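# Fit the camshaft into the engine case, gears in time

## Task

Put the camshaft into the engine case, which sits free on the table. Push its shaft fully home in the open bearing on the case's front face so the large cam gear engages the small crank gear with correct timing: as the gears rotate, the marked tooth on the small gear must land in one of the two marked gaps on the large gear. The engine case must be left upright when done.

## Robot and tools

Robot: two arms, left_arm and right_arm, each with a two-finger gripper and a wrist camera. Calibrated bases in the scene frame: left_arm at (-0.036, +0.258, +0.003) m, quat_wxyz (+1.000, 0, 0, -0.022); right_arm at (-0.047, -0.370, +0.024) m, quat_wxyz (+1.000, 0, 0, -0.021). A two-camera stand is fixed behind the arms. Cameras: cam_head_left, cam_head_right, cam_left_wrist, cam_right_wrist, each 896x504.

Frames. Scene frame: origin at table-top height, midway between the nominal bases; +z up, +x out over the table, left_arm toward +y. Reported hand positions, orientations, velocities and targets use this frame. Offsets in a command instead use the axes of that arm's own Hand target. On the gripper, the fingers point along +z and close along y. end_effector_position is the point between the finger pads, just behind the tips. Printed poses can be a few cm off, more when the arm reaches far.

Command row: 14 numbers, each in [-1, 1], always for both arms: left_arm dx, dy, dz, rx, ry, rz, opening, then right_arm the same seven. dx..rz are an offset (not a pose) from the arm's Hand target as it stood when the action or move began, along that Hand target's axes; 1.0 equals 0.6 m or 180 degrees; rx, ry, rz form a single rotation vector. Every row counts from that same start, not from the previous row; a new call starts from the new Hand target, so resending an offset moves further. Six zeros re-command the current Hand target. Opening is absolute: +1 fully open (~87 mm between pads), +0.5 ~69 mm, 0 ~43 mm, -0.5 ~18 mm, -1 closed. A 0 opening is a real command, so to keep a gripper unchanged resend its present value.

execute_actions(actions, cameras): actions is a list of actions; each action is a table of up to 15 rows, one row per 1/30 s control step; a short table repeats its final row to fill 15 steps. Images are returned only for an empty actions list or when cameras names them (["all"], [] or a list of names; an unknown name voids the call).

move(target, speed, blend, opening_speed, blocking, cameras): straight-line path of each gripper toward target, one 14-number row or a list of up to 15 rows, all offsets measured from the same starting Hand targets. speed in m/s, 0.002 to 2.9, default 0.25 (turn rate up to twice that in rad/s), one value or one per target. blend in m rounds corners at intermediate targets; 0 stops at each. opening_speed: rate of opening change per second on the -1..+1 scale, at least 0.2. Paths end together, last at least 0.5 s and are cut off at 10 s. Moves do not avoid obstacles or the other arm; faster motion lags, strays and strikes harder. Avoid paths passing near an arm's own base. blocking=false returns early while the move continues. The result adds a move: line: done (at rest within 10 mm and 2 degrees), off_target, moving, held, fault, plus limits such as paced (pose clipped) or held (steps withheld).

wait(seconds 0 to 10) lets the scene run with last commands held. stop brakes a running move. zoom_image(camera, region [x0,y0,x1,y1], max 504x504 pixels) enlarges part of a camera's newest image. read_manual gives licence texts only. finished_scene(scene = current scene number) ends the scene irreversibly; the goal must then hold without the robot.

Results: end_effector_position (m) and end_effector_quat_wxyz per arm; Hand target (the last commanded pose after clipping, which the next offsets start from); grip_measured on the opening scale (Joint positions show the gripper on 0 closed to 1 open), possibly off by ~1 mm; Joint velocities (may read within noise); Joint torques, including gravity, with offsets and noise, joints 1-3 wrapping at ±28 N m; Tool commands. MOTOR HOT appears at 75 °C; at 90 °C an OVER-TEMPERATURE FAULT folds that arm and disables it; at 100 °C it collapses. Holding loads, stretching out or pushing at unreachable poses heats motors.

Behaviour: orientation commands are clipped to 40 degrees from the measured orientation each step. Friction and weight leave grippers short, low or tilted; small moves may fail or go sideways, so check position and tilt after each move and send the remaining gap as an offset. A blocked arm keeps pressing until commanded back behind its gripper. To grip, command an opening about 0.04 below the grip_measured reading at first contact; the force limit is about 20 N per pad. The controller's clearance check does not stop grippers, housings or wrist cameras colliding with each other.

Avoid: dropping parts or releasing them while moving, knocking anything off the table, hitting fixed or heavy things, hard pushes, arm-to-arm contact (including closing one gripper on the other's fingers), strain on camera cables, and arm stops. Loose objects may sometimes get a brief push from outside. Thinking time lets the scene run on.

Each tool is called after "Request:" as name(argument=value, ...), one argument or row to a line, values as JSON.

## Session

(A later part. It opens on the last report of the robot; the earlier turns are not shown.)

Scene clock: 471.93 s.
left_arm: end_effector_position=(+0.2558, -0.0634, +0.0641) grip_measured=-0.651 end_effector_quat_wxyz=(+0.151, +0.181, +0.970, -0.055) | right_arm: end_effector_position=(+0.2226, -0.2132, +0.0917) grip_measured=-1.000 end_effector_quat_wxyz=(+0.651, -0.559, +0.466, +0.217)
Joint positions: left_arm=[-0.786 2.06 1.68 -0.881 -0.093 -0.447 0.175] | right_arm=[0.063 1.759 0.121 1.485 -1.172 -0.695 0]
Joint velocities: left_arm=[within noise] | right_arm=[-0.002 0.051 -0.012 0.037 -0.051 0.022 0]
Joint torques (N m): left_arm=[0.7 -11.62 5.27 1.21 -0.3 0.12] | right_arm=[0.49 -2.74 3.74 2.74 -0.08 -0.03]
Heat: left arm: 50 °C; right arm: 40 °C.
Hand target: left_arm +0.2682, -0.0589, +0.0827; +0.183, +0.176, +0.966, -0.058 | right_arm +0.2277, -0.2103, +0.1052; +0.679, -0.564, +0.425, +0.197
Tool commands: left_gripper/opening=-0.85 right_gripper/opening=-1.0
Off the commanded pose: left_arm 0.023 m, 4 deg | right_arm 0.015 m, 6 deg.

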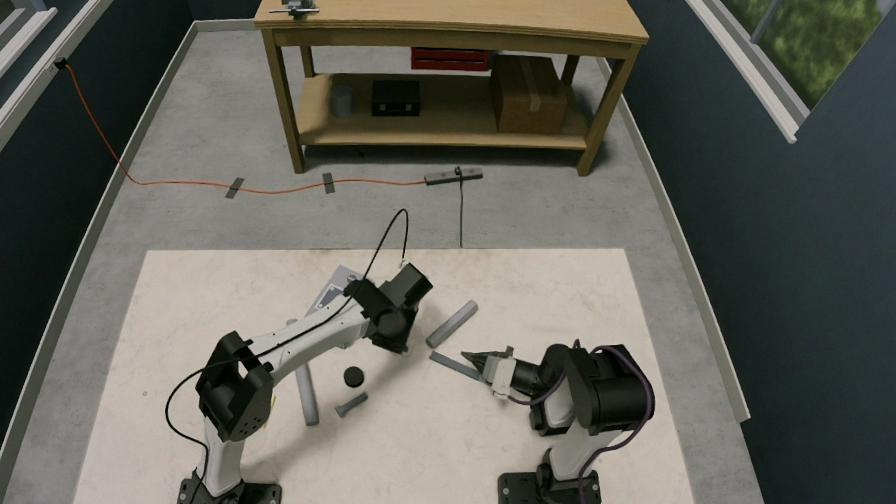

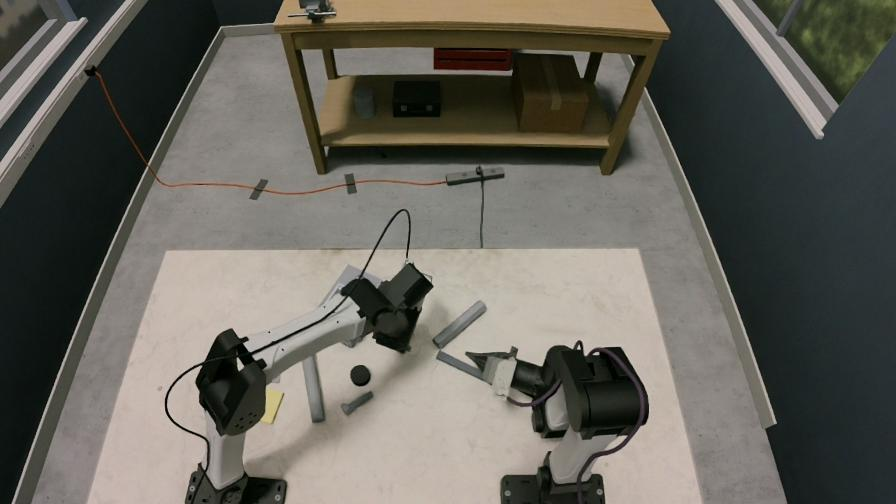

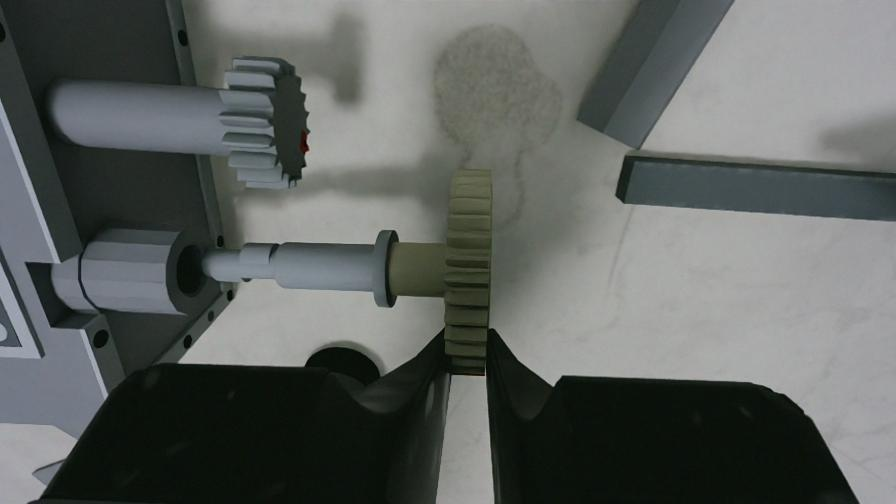

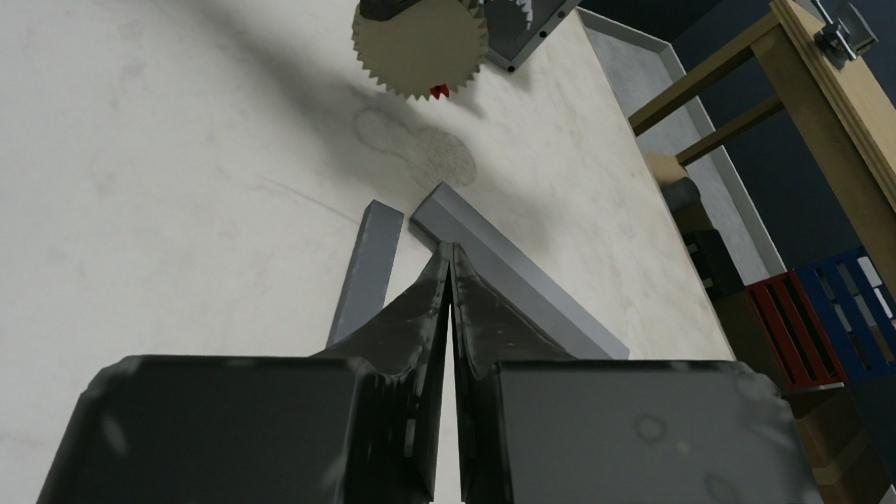

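Request:
move(
  target=[
    [0,-0.014,0,0,0,0,-0.85,0,0,0,0,0,0,-1],
    [-0.012,-0.014,-0.009,0,0,0,-0.85,0,0,0,0,0,0,-1],
  ],
  speed=0.05,
  cameras=["cam_left_wrist"],
)

Request:
zoom_image(
  camera="cam_left_wrist",
  region=[60, 160, 400, 340],
)

Scene clock: 500.70 s.
left_arm: end_effector_position=(+0.2621, -0.0673, +0.0764) grip_measured=-0.651 end_effector_quat_wxyz=(+0.164, +0.179, +0.969, -0.057) | right_arm: end_effector_position=(+0.2226, -0.2132, +0.0917) grip_measured=-1.000 end_effector_quat_wxyz=(+0.651, -0.559, +0.466, +0.217)
Joint positions: left_arm=[-0.787 2.06 1.725 -0.903 -0.105 -0.448 0.175] | right_arm=[0.063 1.759 0.121 1.485 -1.172 -0.695 0]
Joint torques (N m): left_arm=[-0.16 -9.47 7.66 1.01 -0.21 0.02] | right_arm=[0.49 -2.76 3.7 2.73 -0.05 -0.04]
Heat: left arm: 51 °C; right arm: 40 °C.
Hand target: left_arm +0.2696, -0.0680, +0.0907; +0.183, +0.176, +0.966, -0.058 | right_arm +0.2277, -0.2103, +0.1052; +0.679, -0.564, +0.425, +0.197
Off the commanded pose: left_arm 0.016 m, 2 deg | right_arm 0.015 m, 6 deg.
joint sent to its limit (right arm) — joint 4 (wrist pitch), upper limit. The joint targets still meet the commanded pose.
move: off_target (left_arm, right_arm)
Images, in order (width x height): cam_left_wrist 896x504.

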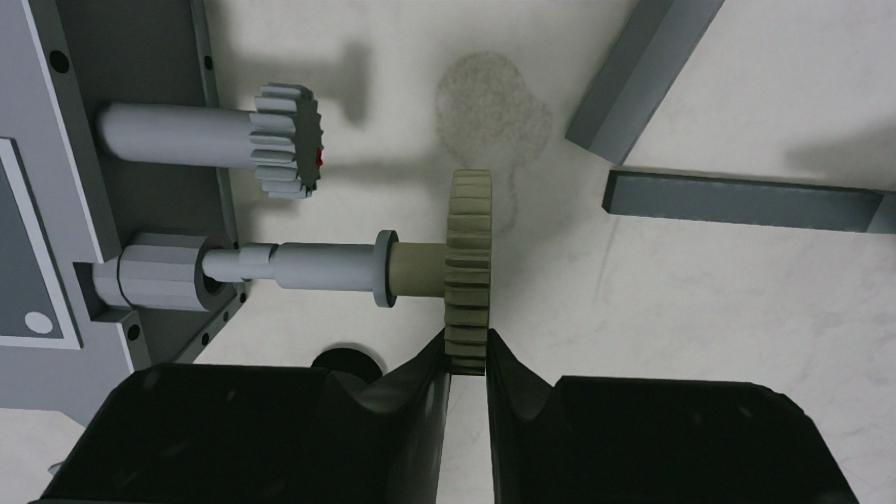

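Scaled by 1.482 from the camera's 896x504 image, which has a finer 1280x720 frame.

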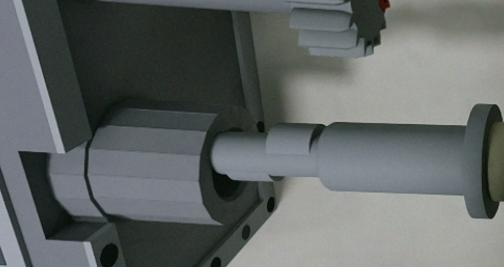

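Request:
move(
  target=[0.001,0.03,-0.001,0,0,0,-0.85,0,0,0,0,0,0,-1],
  speed=0.05,
  cameras=["cam_left_wrist"],
)

Request:
zoom_image(
  camera="cam_left_wrist",
  region=[60, 160, 400, 340],
)

Scene clock: 509.07 s.
left_arm: end_effector_position=(+0.2673, -0.0540, +0.0717) grip_measured=-0.651 end_effector_quat_wxyz=(+0.155, +0.178, +0.970, -0.054) | right_arm: end_effector_position=(+0.2226, -0.2132, +0.0917) grip_measured=-1.000 end_effector_quat_wxyz=(+0.651, -0.559, +0.466, +0.217)
Joint positions: left_arm=[-0.754 2.053 1.699 -0.898 -0.09 -0.419 0.174] | right_arm=[0.063 1.759 0.121 1.485 -1.172 -0.695 0]
Joint torques (N m): left_arm=[0.13 -11.54 5.39 1.16 -0.21 0.08] | right_arm=[0.47 -2.78 3.67 2.75 -0.07 -0.04]
Heat: left arm: 50 °C; right arm: 41 °C.
Hand target: left_arm +0.2753, -0.0511, +0.0902; +0.183, +0.176, +0.965, -0.058 | right_arm +0.2277, -0.2103, +0.1052; +0.679, -0.564, +0.425, +0.197
Off the commanded pose: left_arm 0.020 m, 3 deg | right_arm 0.015 m, 6 deg.
joint sent to its limit (right arm) — joint 4 (wrist pitch), upper limit. The joint targets still meet the commanded pose.
move: off_target (left_arm, right_arm)
Images, in order (width x height): cam_left_wrist 896x504.

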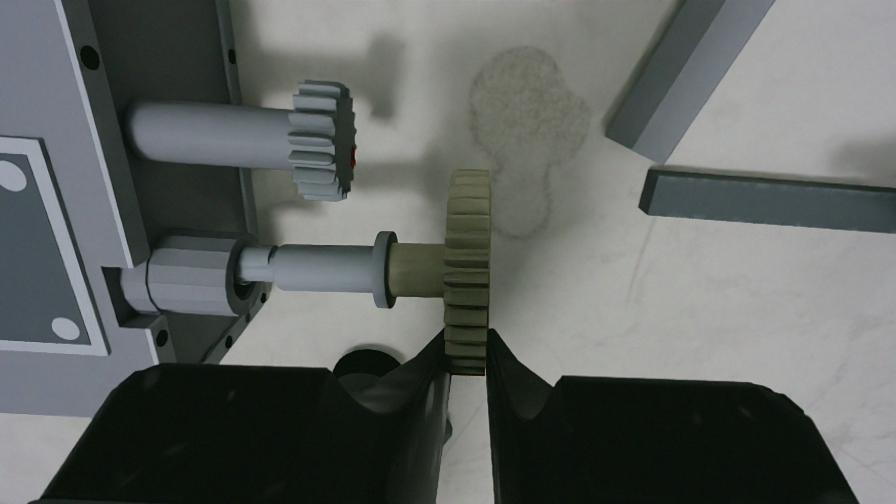

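Scaled by 1.482 from the camera's 896x504 image, which has a finer 1280x720 frame.

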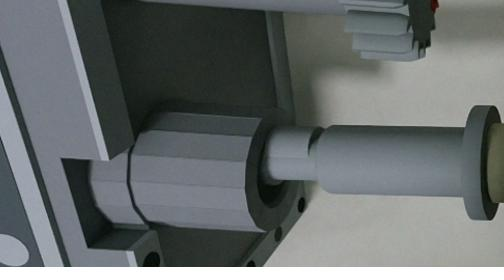

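Request:
move(
  target=[
    [0.003,0,-0.003,-0.008,0,-0.004,-0.85,0,0,0,0,0,0,-1],
    [0.003,0.03,-0.003,-0.008,0,-0.004,-0.85,0,0,0,0,0,0,-1],
  ],
  speed=0.04,
  cameras=["cam_left_wrist"],
)

Request:
zoom_image(
  camera="cam_left_wrist",
  region=[60, 160, 400, 340],
)

Scene clock: 522.97 s.
left_arm: end_effector_position=(+0.2700, -0.0396, +0.0724) grip_measured=-0.651 end_effector_quat_wxyz=(+0.158, +0.174, +0.971, -0.046) | right_arm: end_effector_position=(+0.2226, -0.2132, +0.0917) grip_measured=-1.000 end_effector_quat_wxyz=(+0.651, -0.559, +0.466, +0.217)
Joint positions: left_arm=[-0.731 2.025 1.661 -0.892 -0.1 -0.403 0.174] | right_arm=[0.063 1.759 0.121 1.485 -1.172 -0.695 0]
Joint torques (N m): left_arm=[0.75 -11.37 5.24 1.14 -0.26 0.07] | right_arm=[0.4 -2.77 3.69 2.74 -0.06 -0.03]
Heat: left arm: 49 °C; right arm: 41 °C.
Hand target: left_arm +0.2797, -0.0333, +0.0904; +0.185, +0.168, +0.967, -0.047 | right_arm +0.2277, -0.2103, +0.1052; +0.679, -0.564, +0.425, +0.197
Off the commanded pose: left_arm 0.021 m, 3 deg | right_arm 0.015 m, 6 deg.
joint sent to its limit (right arm) — joint 4 (wrist pitch), upper limit. The joint targets still meet the commanded pose.
move: off_target (left_arm, right_arm)
Images, in order (width x height): cam_left_wrist 896x504.

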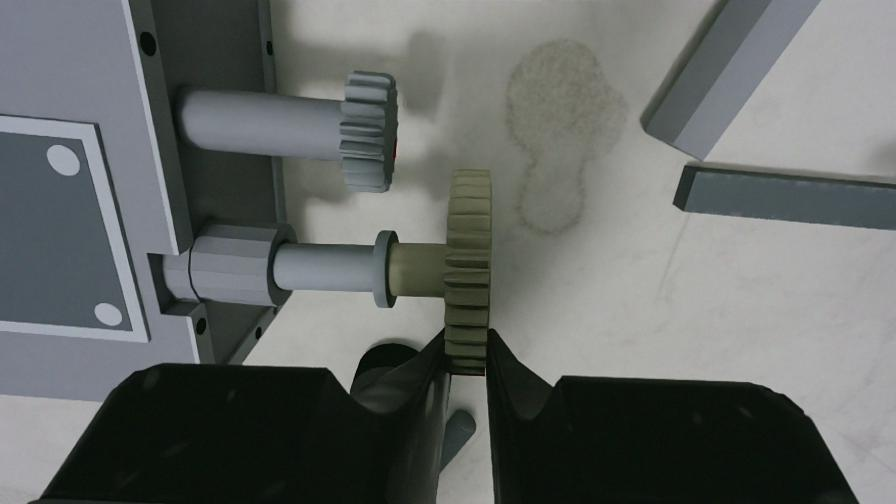

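Scaled by 1.482 from the camera's 896x504 image, which has a finer 1280x720 frame.

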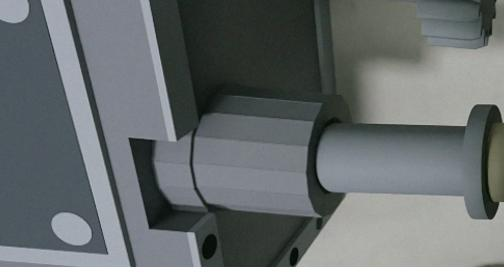

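Request:
move(
  target=[0,0.035,0,0,0,0,-0.85,0,0,0,0,0,0,-1],
  speed=0.04,
  cameras=["cam_left_wrist","cam_right_wrist"],
)

Request:
zoom_image(
  camera="cam_left_wrist",
  region=[60, 160, 400, 340],
)

Scene clock: 531.00 s.
left_arm: end_effector_position=(+0.2757, -0.0206, +0.0725) grip_measured=-0.651 end_effector_quat_wxyz=(+0.154, +0.176, +0.971, -0.049) | right_arm: end_effector_position=(+0.2226, -0.2132, +0.0917) grip_measured=-1.000 end_effector_quat_wxyz=(+0.651, -0.559, +0.466, +0.217)
Joint positions: left_arm=[-0.683 1.991 1.612 -0.876 -0.076 -0.357 0.174] | right_arm=[0.063 1.759 0.121 1.485 -1.172 -0.695 0]
Joint torques (N m): left_arm=[0.8 -11.08 5.29 1.19 -0.31 0.07] | right_arm=[0.44 -2.73 3.71 2.74 -0.09 -0.03]
Heat: left arm: 49 °C; right arm: 41 °C.
Hand target: left_arm +0.2869, -0.0137, +0.0897; +0.185, +0.167, +0.967, -0.048 | right_arm +0.2277, -0.2103, +0.1052; +0.679, -0.564, +0.425, +0.197
Off the commanded pose: left_arm 0.022 m, 4 deg | right_arm 0.015 m, 6 deg.
joint sent to its limit (right arm) — joint 4 (wrist pitch), upper limit. The joint targets still meet the commanded pose.
move: off_target (left_arm, right_arm)
Images, in order (width x height): cam_left_wrist 896x504, cam_right_wrist 896x504.

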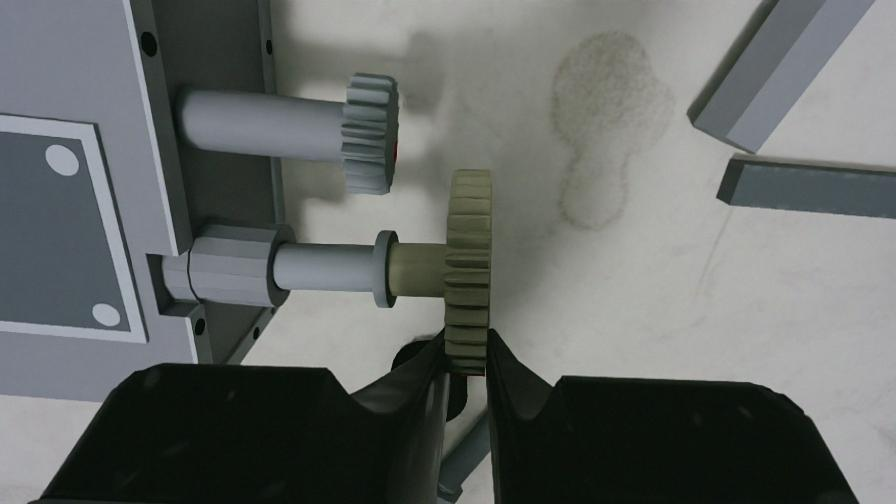

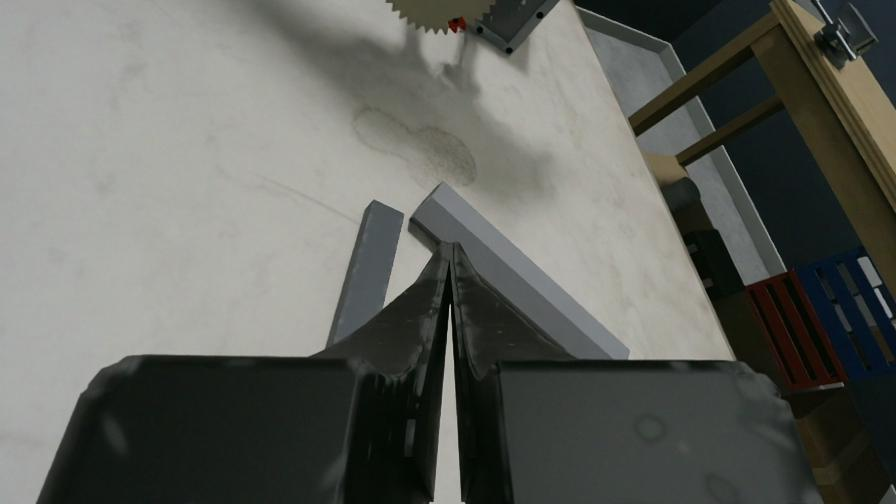

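Scaled by 1.482 from the camera's 896x504 image, which has a finer 1280x720 frame.

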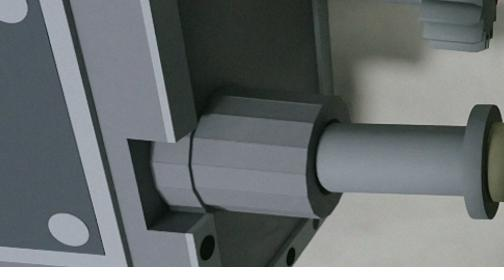

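Request:
zoom_image(
  camera="cam_left_wrist",
  region=[240, 210, 340, 320],
)

Scaled by 4.582 from the camera's 896x504 image, which has a finer 1280x720 frame.

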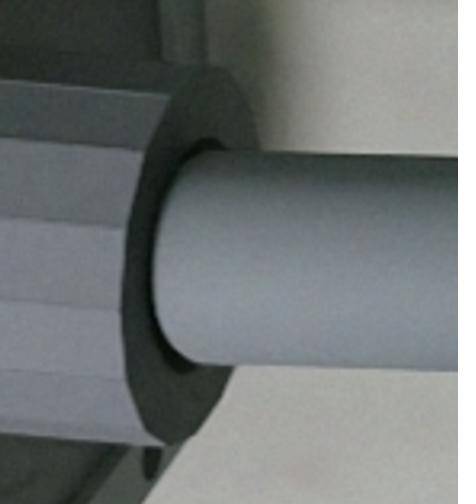

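Request:
move(
  target=[
    [-0.005,-0.01,-0.005,0,0,0,-0.85,0,0,0,0,0,0,-1],
    [-0.005,0.015,-0.005,0,0,0,-0.85,0,0,0,0,0,0,-1],
  ],
  speed=0.04,
  cameras=["cam_left_wrist"],
)

Request:
zoom_image(
  camera="cam_left_wrist",
  region=[220, 190, 420, 340],
)

Scene clock: 544.30 s.
left_arm: end_effector_position=(+0.2799, -0.0156, +0.0738) grip_measured=-0.651 end_effector_quat_wxyz=(+0.152, +0.174, +0.971, -0.055) | right_arm: end_effector_position=(+0.2226, -0.2132, +0.0917) grip_measured=-1.000 end_effector_quat_wxyz=(+0.651, -0.559, +0.466, +0.217)
Joint positions: left_arm=[-0.661 1.988 1.612 -0.876 -0.058 -0.342 0.174] | right_arm=[0.063 1.759 0.121 1.485 -1.172 -0.695 0]
Joint torques (N m): left_arm=[0.92 -11.38 5.55 1.1 -0.4 0.12] | right_arm=[0.51 -2.66 3.73 2.75 -0.08 0]
Heat: left arm: 48 °C; right arm: 41 °C.
Hand target: left_arm +0.2916, -0.0056, +0.0934; +0.185, +0.167, +0.967, -0.047 | right_arm +0.2277, -0.2103, +0.1052; +0.679, -0.564, +0.425, +0.197
Off the commanded pose: left_arm 0.025 m, 4 deg | right_arm 0.015 m, 6 deg.
joint sent to its limit (right arm) — joint 4 (wrist pitch), upper limit. The joint targets still meet the commanded pose.
move: off_target (left_arm, right_arm)
Images, in order (width x height): cam_left_wrist 896x504.

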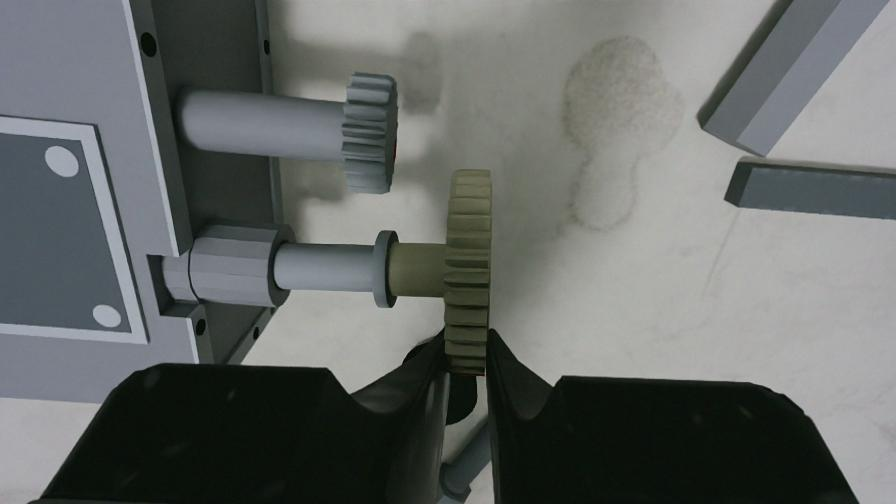

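Scaled by 2.520 from the camera's 896x504 image, which has a finer 1280x720 frame.

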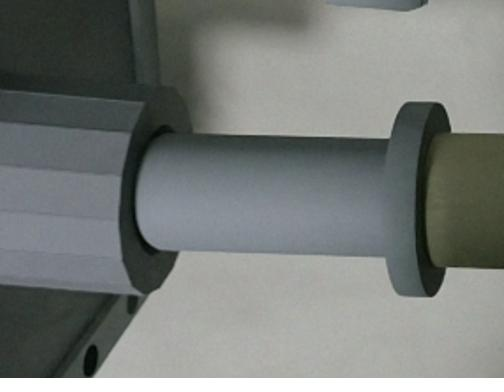

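Request:
move(
  target=[
    [0.006,-0.015,0,-0.017,0,0.0195,-0.85,0,0,0,0,0,0,-1],
    [0.006,0.012,0,-0.017,0,0.0195,-0.85,0,0,0,0,0,0,-1],
  ],
  speed=0.04,
  cameras=["cam_left_wrist"],
)

Request:
zoom_image(
  camera="cam_left_wrist",
  region=[220, 190, 420, 340],
)

Scene clock: 562.93 s.
left_arm: end_effector_position=(+0.2781, -0.0072, +0.0721) grip_measured=-0.648 end_effector_quat_wxyz=(+0.156, +0.200, +0.967, -0.023) | right_arm: end_effector_position=(+0.2226, -0.2132, +0.0917) grip_measured=-1.000 end_effector_quat_wxyz=(+0.651, -0.559, +0.466, +0.217)
Joint positions: left_arm=[-0.677 1.986 1.605 -0.893 -0.113 -0.295 0.176] | right_arm=[0.063 1.759 0.121 1.485 -1.172 -0.695 0]
Joint torques (N m): left_arm=[0.95 -11.33 5.52 1.11 -0.44 0.1] | right_arm=[0.54 -2.7 3.67 2.75 -0.08 -0.02]
Heat: left arm: 50 °C; right arm: 41 °C.
Hand target: left_arm +0.2909, +0.0022, +0.0918; +0.191, +0.192, +0.963, -0.016 | right_arm +0.2277, -0.2103, +0.1052; +0.679, -0.564, +0.425, +0.197
Off the commanded pose: left_arm 0.025 m, 4 deg | right_arm 0.015 m, 6 deg.
joint sent to its limit (right arm) — joint 4 (wrist pitch), upper limit. The joint targets still meet the commanded pose.
move: off_target (left_arm, right_arm)
Images, in order (width x height): cam_left_wrist 896x504.

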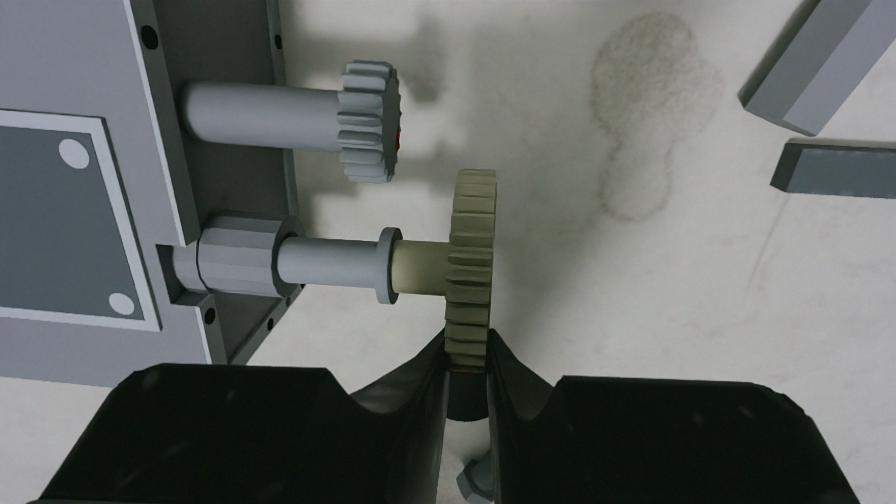

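Scaled by 2.520 from the camera's 896x504 image, which has a finer 1280x720 frame.

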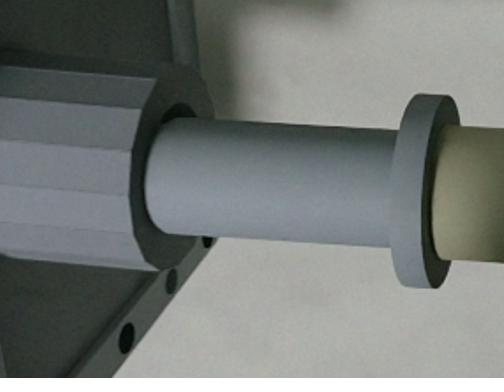

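Request:
move(
  target=[
    [-0.003,-0.012,0.003,0,0,0,-0.85,0,0,0,0,0,0,-1],
    [-0.003,0.012,0.003,0,0,0,-0.85,0,0,0,0,0,0,-1],
  ],
  speed=0.04,
  cameras=["cam_left_wrist"],
)

Request:
zoom_image(
  camera="cam_left_wrist",
  region=[220, 190, 420, 340],
)

Scene clock: 578.83 s.
left_arm: end_effector_position=(+0.2826, -0.0004, +0.0718) grip_measured=-0.648 end_effector_quat_wxyz=(+0.154, +0.199, +0.967, -0.023) | right_arm: end_effector_position=(+0.2226, -0.2132, +0.0917) grip_measured=-1.000 end_effector_quat_wxyz=(+0.651, -0.559, +0.466, +0.217)
Joint positions: left_arm=[-0.655 1.984 1.603 -0.893 -0.105 -0.277 0.176] | right_arm=[0.063 1.759 0.121 1.485 -1.172 -0.695 0]
Joint torques (N m): left_arm=[0.81 -11.28 5.48 1.16 -0.46 0.12] | right_arm=[0.47 -2.71 3.71 2.75 -0.07 -0.04]
Heat: left arm: 49 °C; right arm: 41 °C.
Hand target: left_arm +0.2957, +0.0080, +0.0911; +0.190, +0.192, +0.963, -0.016 | right_arm +0.2277, -0.2103, +0.1052; +0.679, -0.564, +0.425, +0.197
Off the commanded pose: left_arm 0.025 m, 4 deg | right_arm 0.015 m, 6 deg.
joint sent to its limit (right arm) — joint 4 (wrist pitch), upper limit. The joint targets still meet the commanded pose.
move: off_target (left_arm, right_arm)
Images, in order (width x height): cam_left_wrist 896x504.

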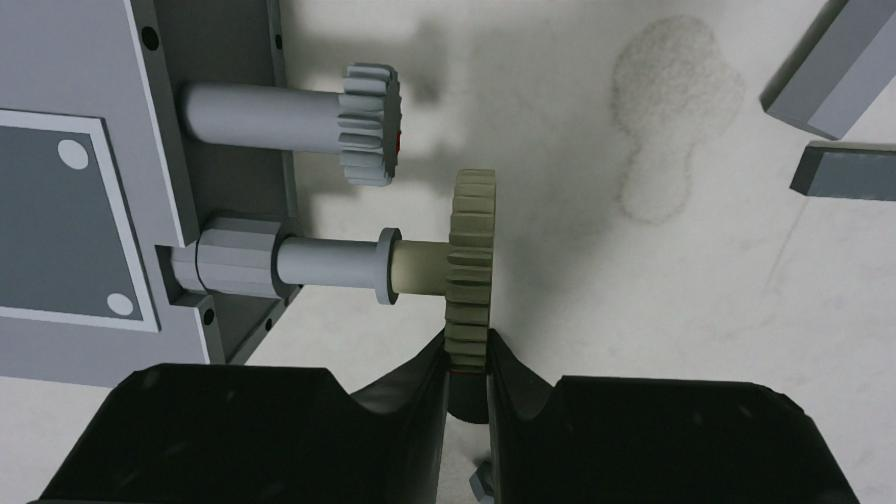

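Scaled by 2.520 from the camera's 896x504 image, which has a finer 1280x720 frame.

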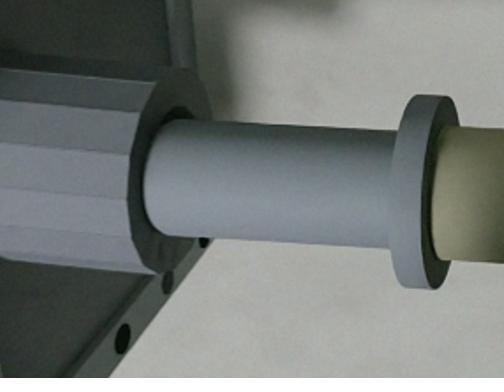

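Request:
move(
  target=[
    [0,-0.022,0,0,0,0,-0.85,0,0,0,0,0,0,-1],
    [-0.007,-0.022,-0.004,0,0,0,-0.85,0,0,0,0,0,0,-1],
  ],
  speed=0.04,
  cameras=["cam_left_wrist"],
)

Request:
zoom_image(
  camera="cam_left_wrist",
  region=[220, 190, 420, 340],
)

Scene clock: 590.60 s.
left_arm: end_effector_position=(+0.2817, -0.0013, +0.0736) grip_measured=-0.645 end_effector_quat_wxyz=(+0.156, +0.197, +0.968, -0.019) | right_arm: end_effector_position=(+0.2226, -0.2132, +0.0917) grip_measured=-1.000 end_effector_quat_wxyz=(+0.651, -0.559, +0.466, +0.217)
Joint positions: left_arm=[-0.662 1.984 1.61 -0.902 -0.117 -0.287 0.177] | right_arm=[0.063 1.759 0.121 1.485 -1.172 -0.695 0]
Joint torques (N m): left_arm=[-0.88 -9.43 8.8 1 -0.42 -0.04] | right_arm=[0.49 -2.71 3.64 2.76 -0.08 -0.02]
Heat: left arm: 47 °C; right arm: 41 °C.
Hand target: left_arm +0.2935, -0.0054, +0.0943; +0.190, +0.192, +0.963, -0.016 | right_arm +0.2277, -0.2103, +0.1052; +0.679, -0.564, +0.425, +0.197
Off the commanded pose: left_arm 0.024 m, 4 deg | right_arm 0.015 m, 6 deg.
joint sent to its limit (right arm) — joint 4 (wrist pitch), upper limit. The joint targets still meet the commanded pose.
move: off_target (left_arm, right_arm)
Images, in order (width x height): cam_left_wrist 896x504.

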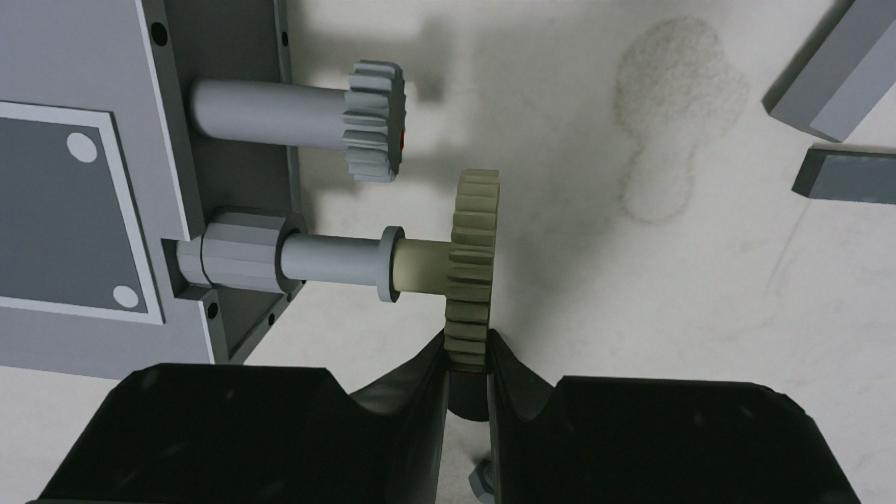

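Scaled by 2.520 from the camera's 896x504 image, which has a finer 1280x720 frame.

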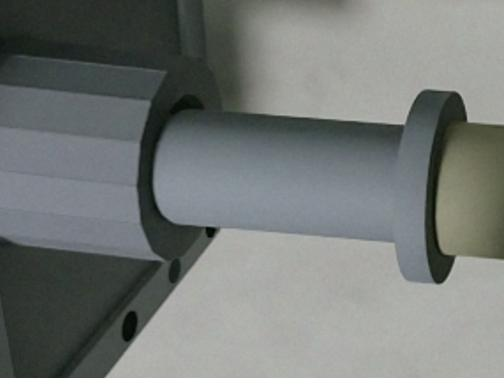

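Request:
move(
  target=[
    [-0.003,0,0.0035,0,0,0,-0.85,0,0,0,0,0,0,-1],
    [-0.003,0.03,0.0035,0,0,0,-0.85,0,0,0,0,0,0,-1],
  ],
  speed=0.04,
  cameras=["cam_left_wrist"],
)

Request:
zoom_image(
  camera="cam_left_wrist",
  region=[220, 190, 420, 340],
)

Scene clock: 603.13 s.
left_arm: end_effector_position=(+0.2854, +0.0040, +0.0747) grip_measured=-0.644 end_effector_quat_wxyz=(+0.152, +0.198, +0.968, -0.024) | right_arm: end_effector_position=(+0.2226, -0.2132, +0.0917) grip_measured=-1.000 end_effector_quat_wxyz=(+0.651, -0.559, +0.466, +0.217)
Joint positions: left_arm=[-0.64 1.984 1.615 -0.908 -0.097 -0.266 0.178] | right_arm=[0.063 1.759 0.121 1.485 -1.172 -0.695 0]
Joint torques (N m): left_arm=[0.83 -10.32 6.83 1.17 -0.46 0.15] | right_arm=[0.44 -2.71 3.66 2.74 -0.05 -0.02]
Heat: left arm: 45 °C; right arm: 42 °C.
Hand target: left_arm +0.3025, +0.0103, +0.0938; +0.190, +0.192, +0.963, -0.016 | right_arm +0.2277, -0.2103, +0.1052; +0.679, -0.564, +0.425, +0.197
Off the commanded pose: left_arm 0.026 m, 5 deg | right_arm 0.015 m, 6 deg.
joint sent to its limit (right arm) — joint 4 (wrist pitch), upper limit. The joint targets still meet the commanded pose.
move: off_target (left_arm, right_arm)
Images, in order (width x height): cam_left_wrist 896x504.

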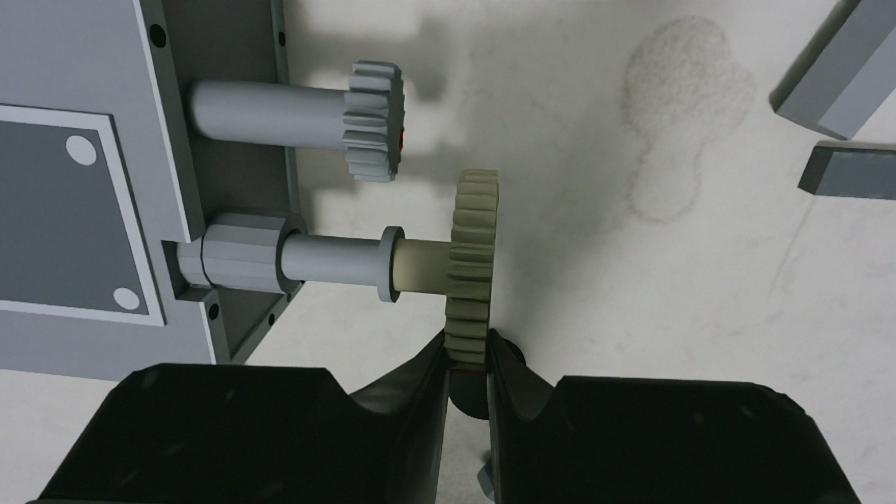

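Scaled by 2.520 from the camera's 896x504 image, which has a finer 1280x720 frame.

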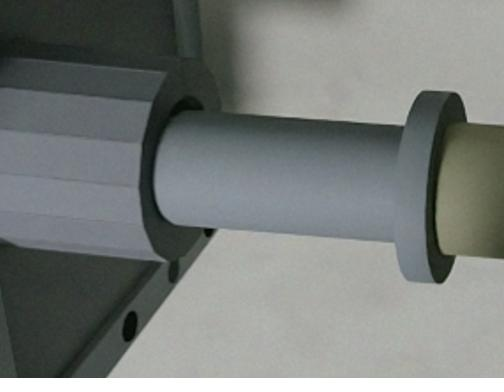

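Request:
move(
  target=[
    [0.015,-0.02,-0.006,0,0,0,-0.85,0,0,0,0,0,0,-1],
    [0.015,-0.02,-0.006,0,0,0,-0.3,0,0,0,0,0,0,-1],
  ],
  speed=0.04,
  opening_speed=0.4,
  cameras=["all"],
)

Request:
zoom_image(
  camera="cam_left_wrist",
  region=[220, 150, 540, 390],
)

Scene clock: 625.53 s.
left_arm: end_effector_position=(+0.2859, +0.0050, +0.0798) grip_measured=-0.300 end_effector_quat_wxyz=(+0.169, +0.196, +0.966, -0.011) | right_arm: end_effector_position=(+0.2226, -0.2132, +0.0917) grip_measured=-1.000 end_effector_quat_wxyz=(+0.651, -0.559, +0.466, +0.217)
Joint positions: left_arm=[-0.656 1.963 1.6 -0.897 -0.141 -0.277 0.35] | right_arm=[0.063 1.759 0.121 1.485 -1.172 -0.695 0]
Joint torques (N m): left_arm=[-0.75 -10.03 5.6 1.15 -0.15 -0.06] | right_arm=[0.47 -2.7 3.66 2.76 -0.08 -0.01]
Heat: left arm: 45 °C; right arm: 42 °C.
Hand target: left_arm +0.2890, +0.0029, +0.0932; +0.190, +0.192, +0.963, -0.016 | right_arm +0.2277, -0.2103, +0.1052; +0.679, -0.564, +0.425, +0.197
Off the commanded pose: left_arm 0.014 m, 3 deg | right_arm 0.015 m, 6 deg.
joint sent to its limit (right arm) — joint 4 (wrist pitch), upper limit. The joint targets still meet the commanded pose.
move: off_target (left_arm, right_arm); target 2's new opening was sent with left_arm's hand 0.021 m and 4 deg from that target

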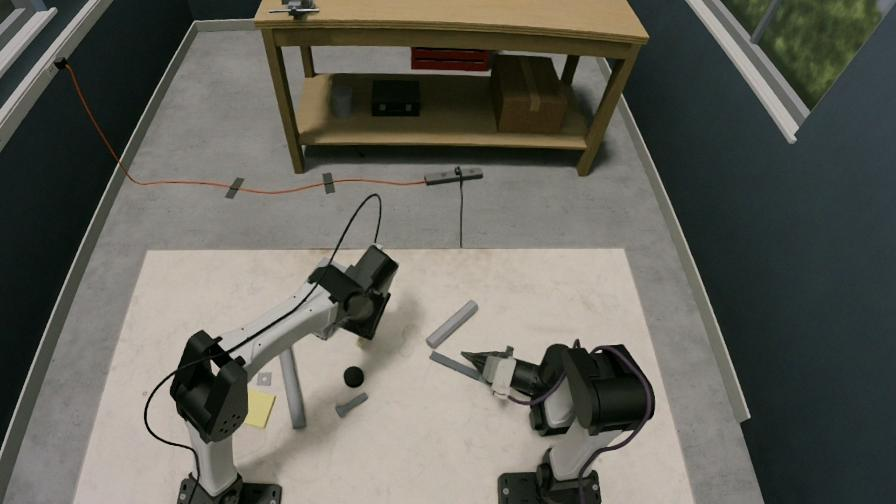

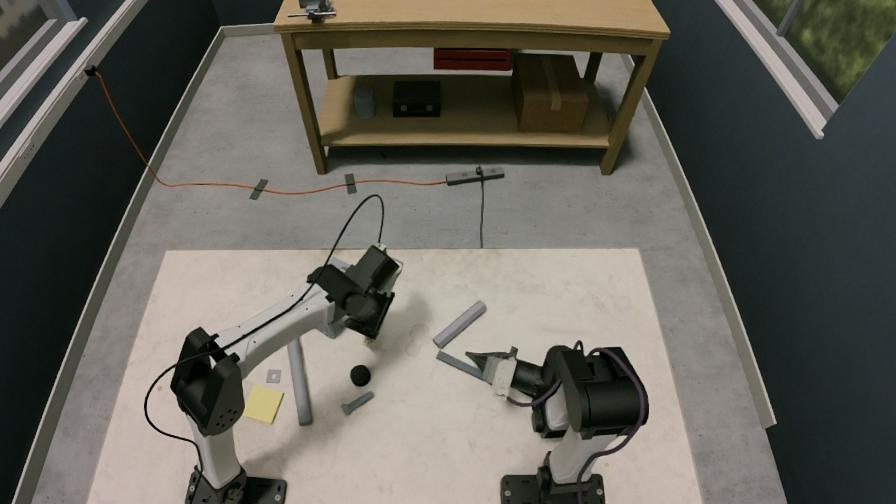

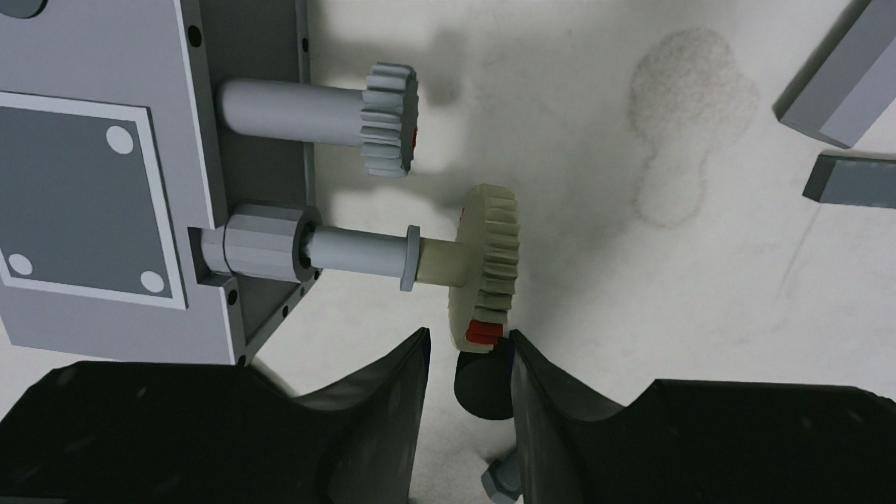

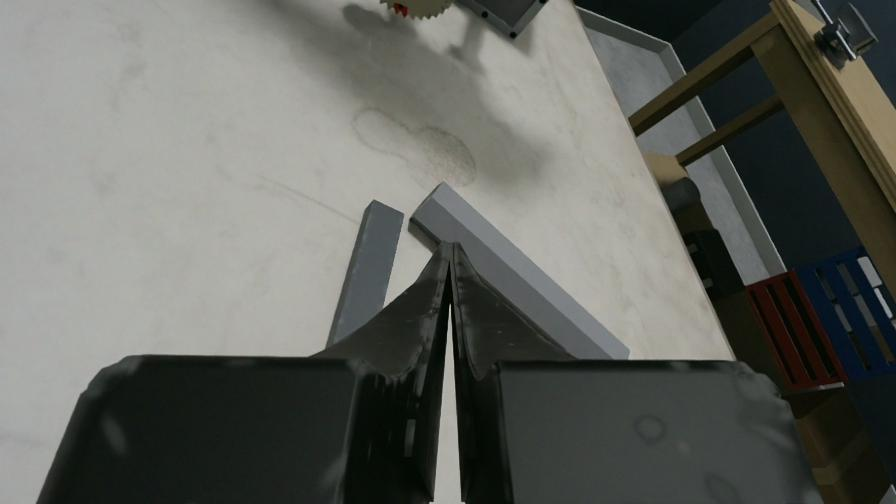

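Scaled by 1.575 from the camera's 896x504 image, which has a finer 1280x720 frame.

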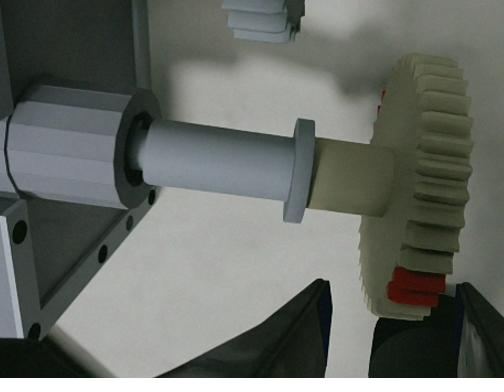

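Request:
move(
  target=[
    [0,0,-0.2,0,0,0,-0.3,0,0,0,0,0,0,-1],
    [-0.071,0.366,-0.148,0,0.122,0,-1,0,0,0,0,0,0,-1],
  ],
  speed=[0.1,0.25],
  cameras=["all"],
)

Request:
zoom_image(
  camera="cam_head_left",
  region=[250, 230, 510, 430],
)

Scene clock: 643.70 s.
left_arm: end_effector_position=(+0.3761, +0.2020, +0.1995) grip_measured=-1.000 end_effector_quat_wxyz=(+0.123, +0.188, +0.974, +0.025) | right_arm: end_effector_position=(+0.2226, -0.2132, +0.0917) grip_measured=-1.000 end_effector_quat_wxyz=(+0.651, -0.559, +0.466, +0.217)
Joint positions: left_arm=[-0.133 2.182 2.431 -1.572 -0.046 0.212 0] | right_arm=[0.063 1.759 0.121 1.485 -1.172 -0.695 0]
Joint torques (N m): left_arm=[-0.98 -7.56 6.35 0.8 0.04 0.05] | right_arm=[0.38 -2.73 3.73 2.73 -0.06 -0.02]
Heat: left arm: 44 °C; right arm: 42 °C.
Hand target: left_arm +0.3760, +0.1999, +0.2008; +0.004, +0.192, +0.981, +0.021 | right_arm +0.2277, -0.2103, +0.1052; +0.679, -0.564, +0.425, +0.197
Off the commanded pose: left_arm 0.002 m, 14 deg | right_arm 0.015 m, 6 deg.
joint sent to its limit (left arm) — joint 4 (wrist pitch), lower limit. The joint targets are off in orientation, not in position.
joint sent to its limit (right arm) — joint 4 (wrist pitch), upper limit. The joint targets still meet the commanded pose.
move: off_target (left_arm, right_arm); target 2's new opening was sent with left_arm's hand 0.002 m and 14 deg from that target

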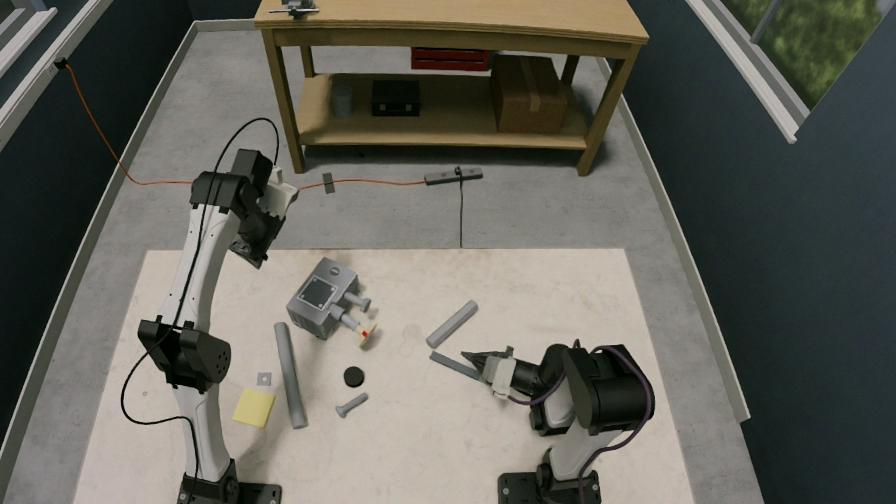

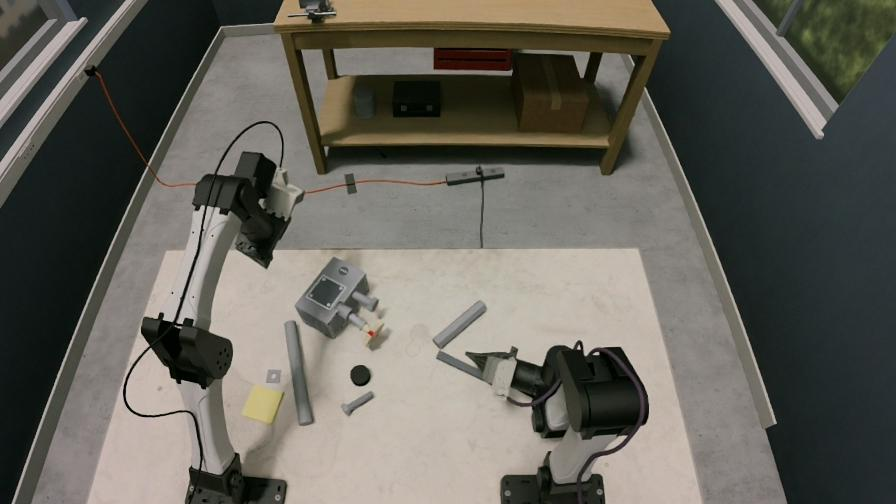

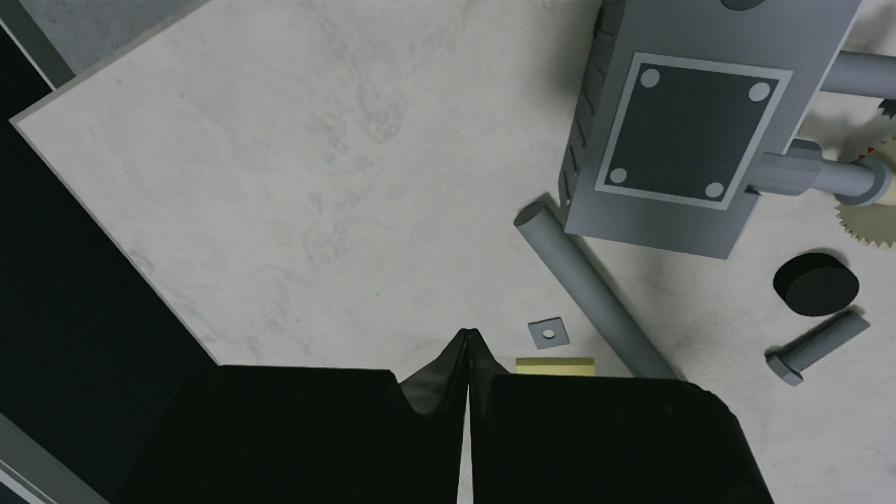

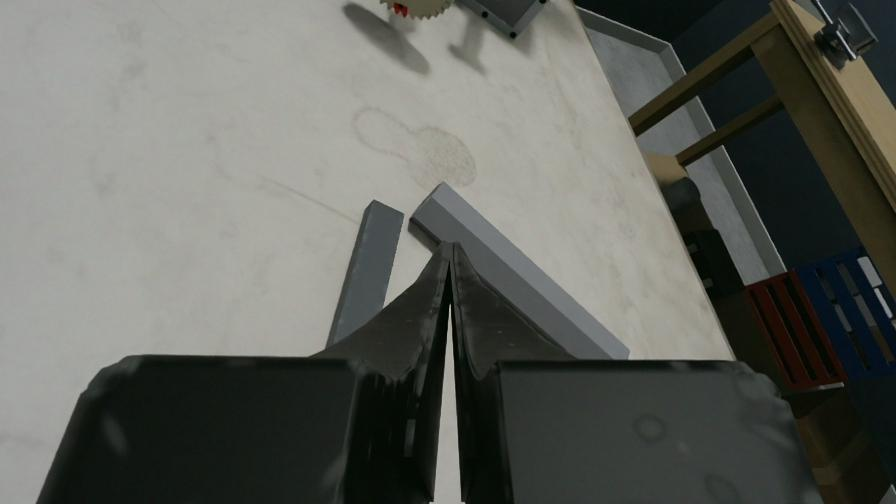

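Scaled by 1.938 from the camera's 896x504 image, which has a finer 1280x720 frame.

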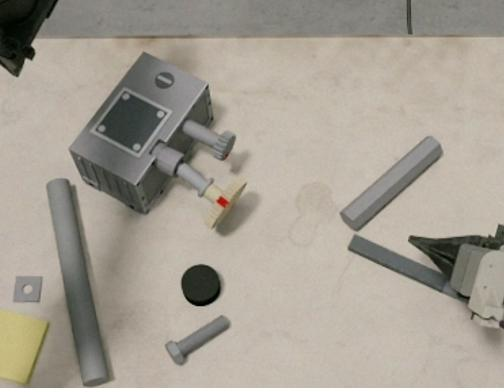

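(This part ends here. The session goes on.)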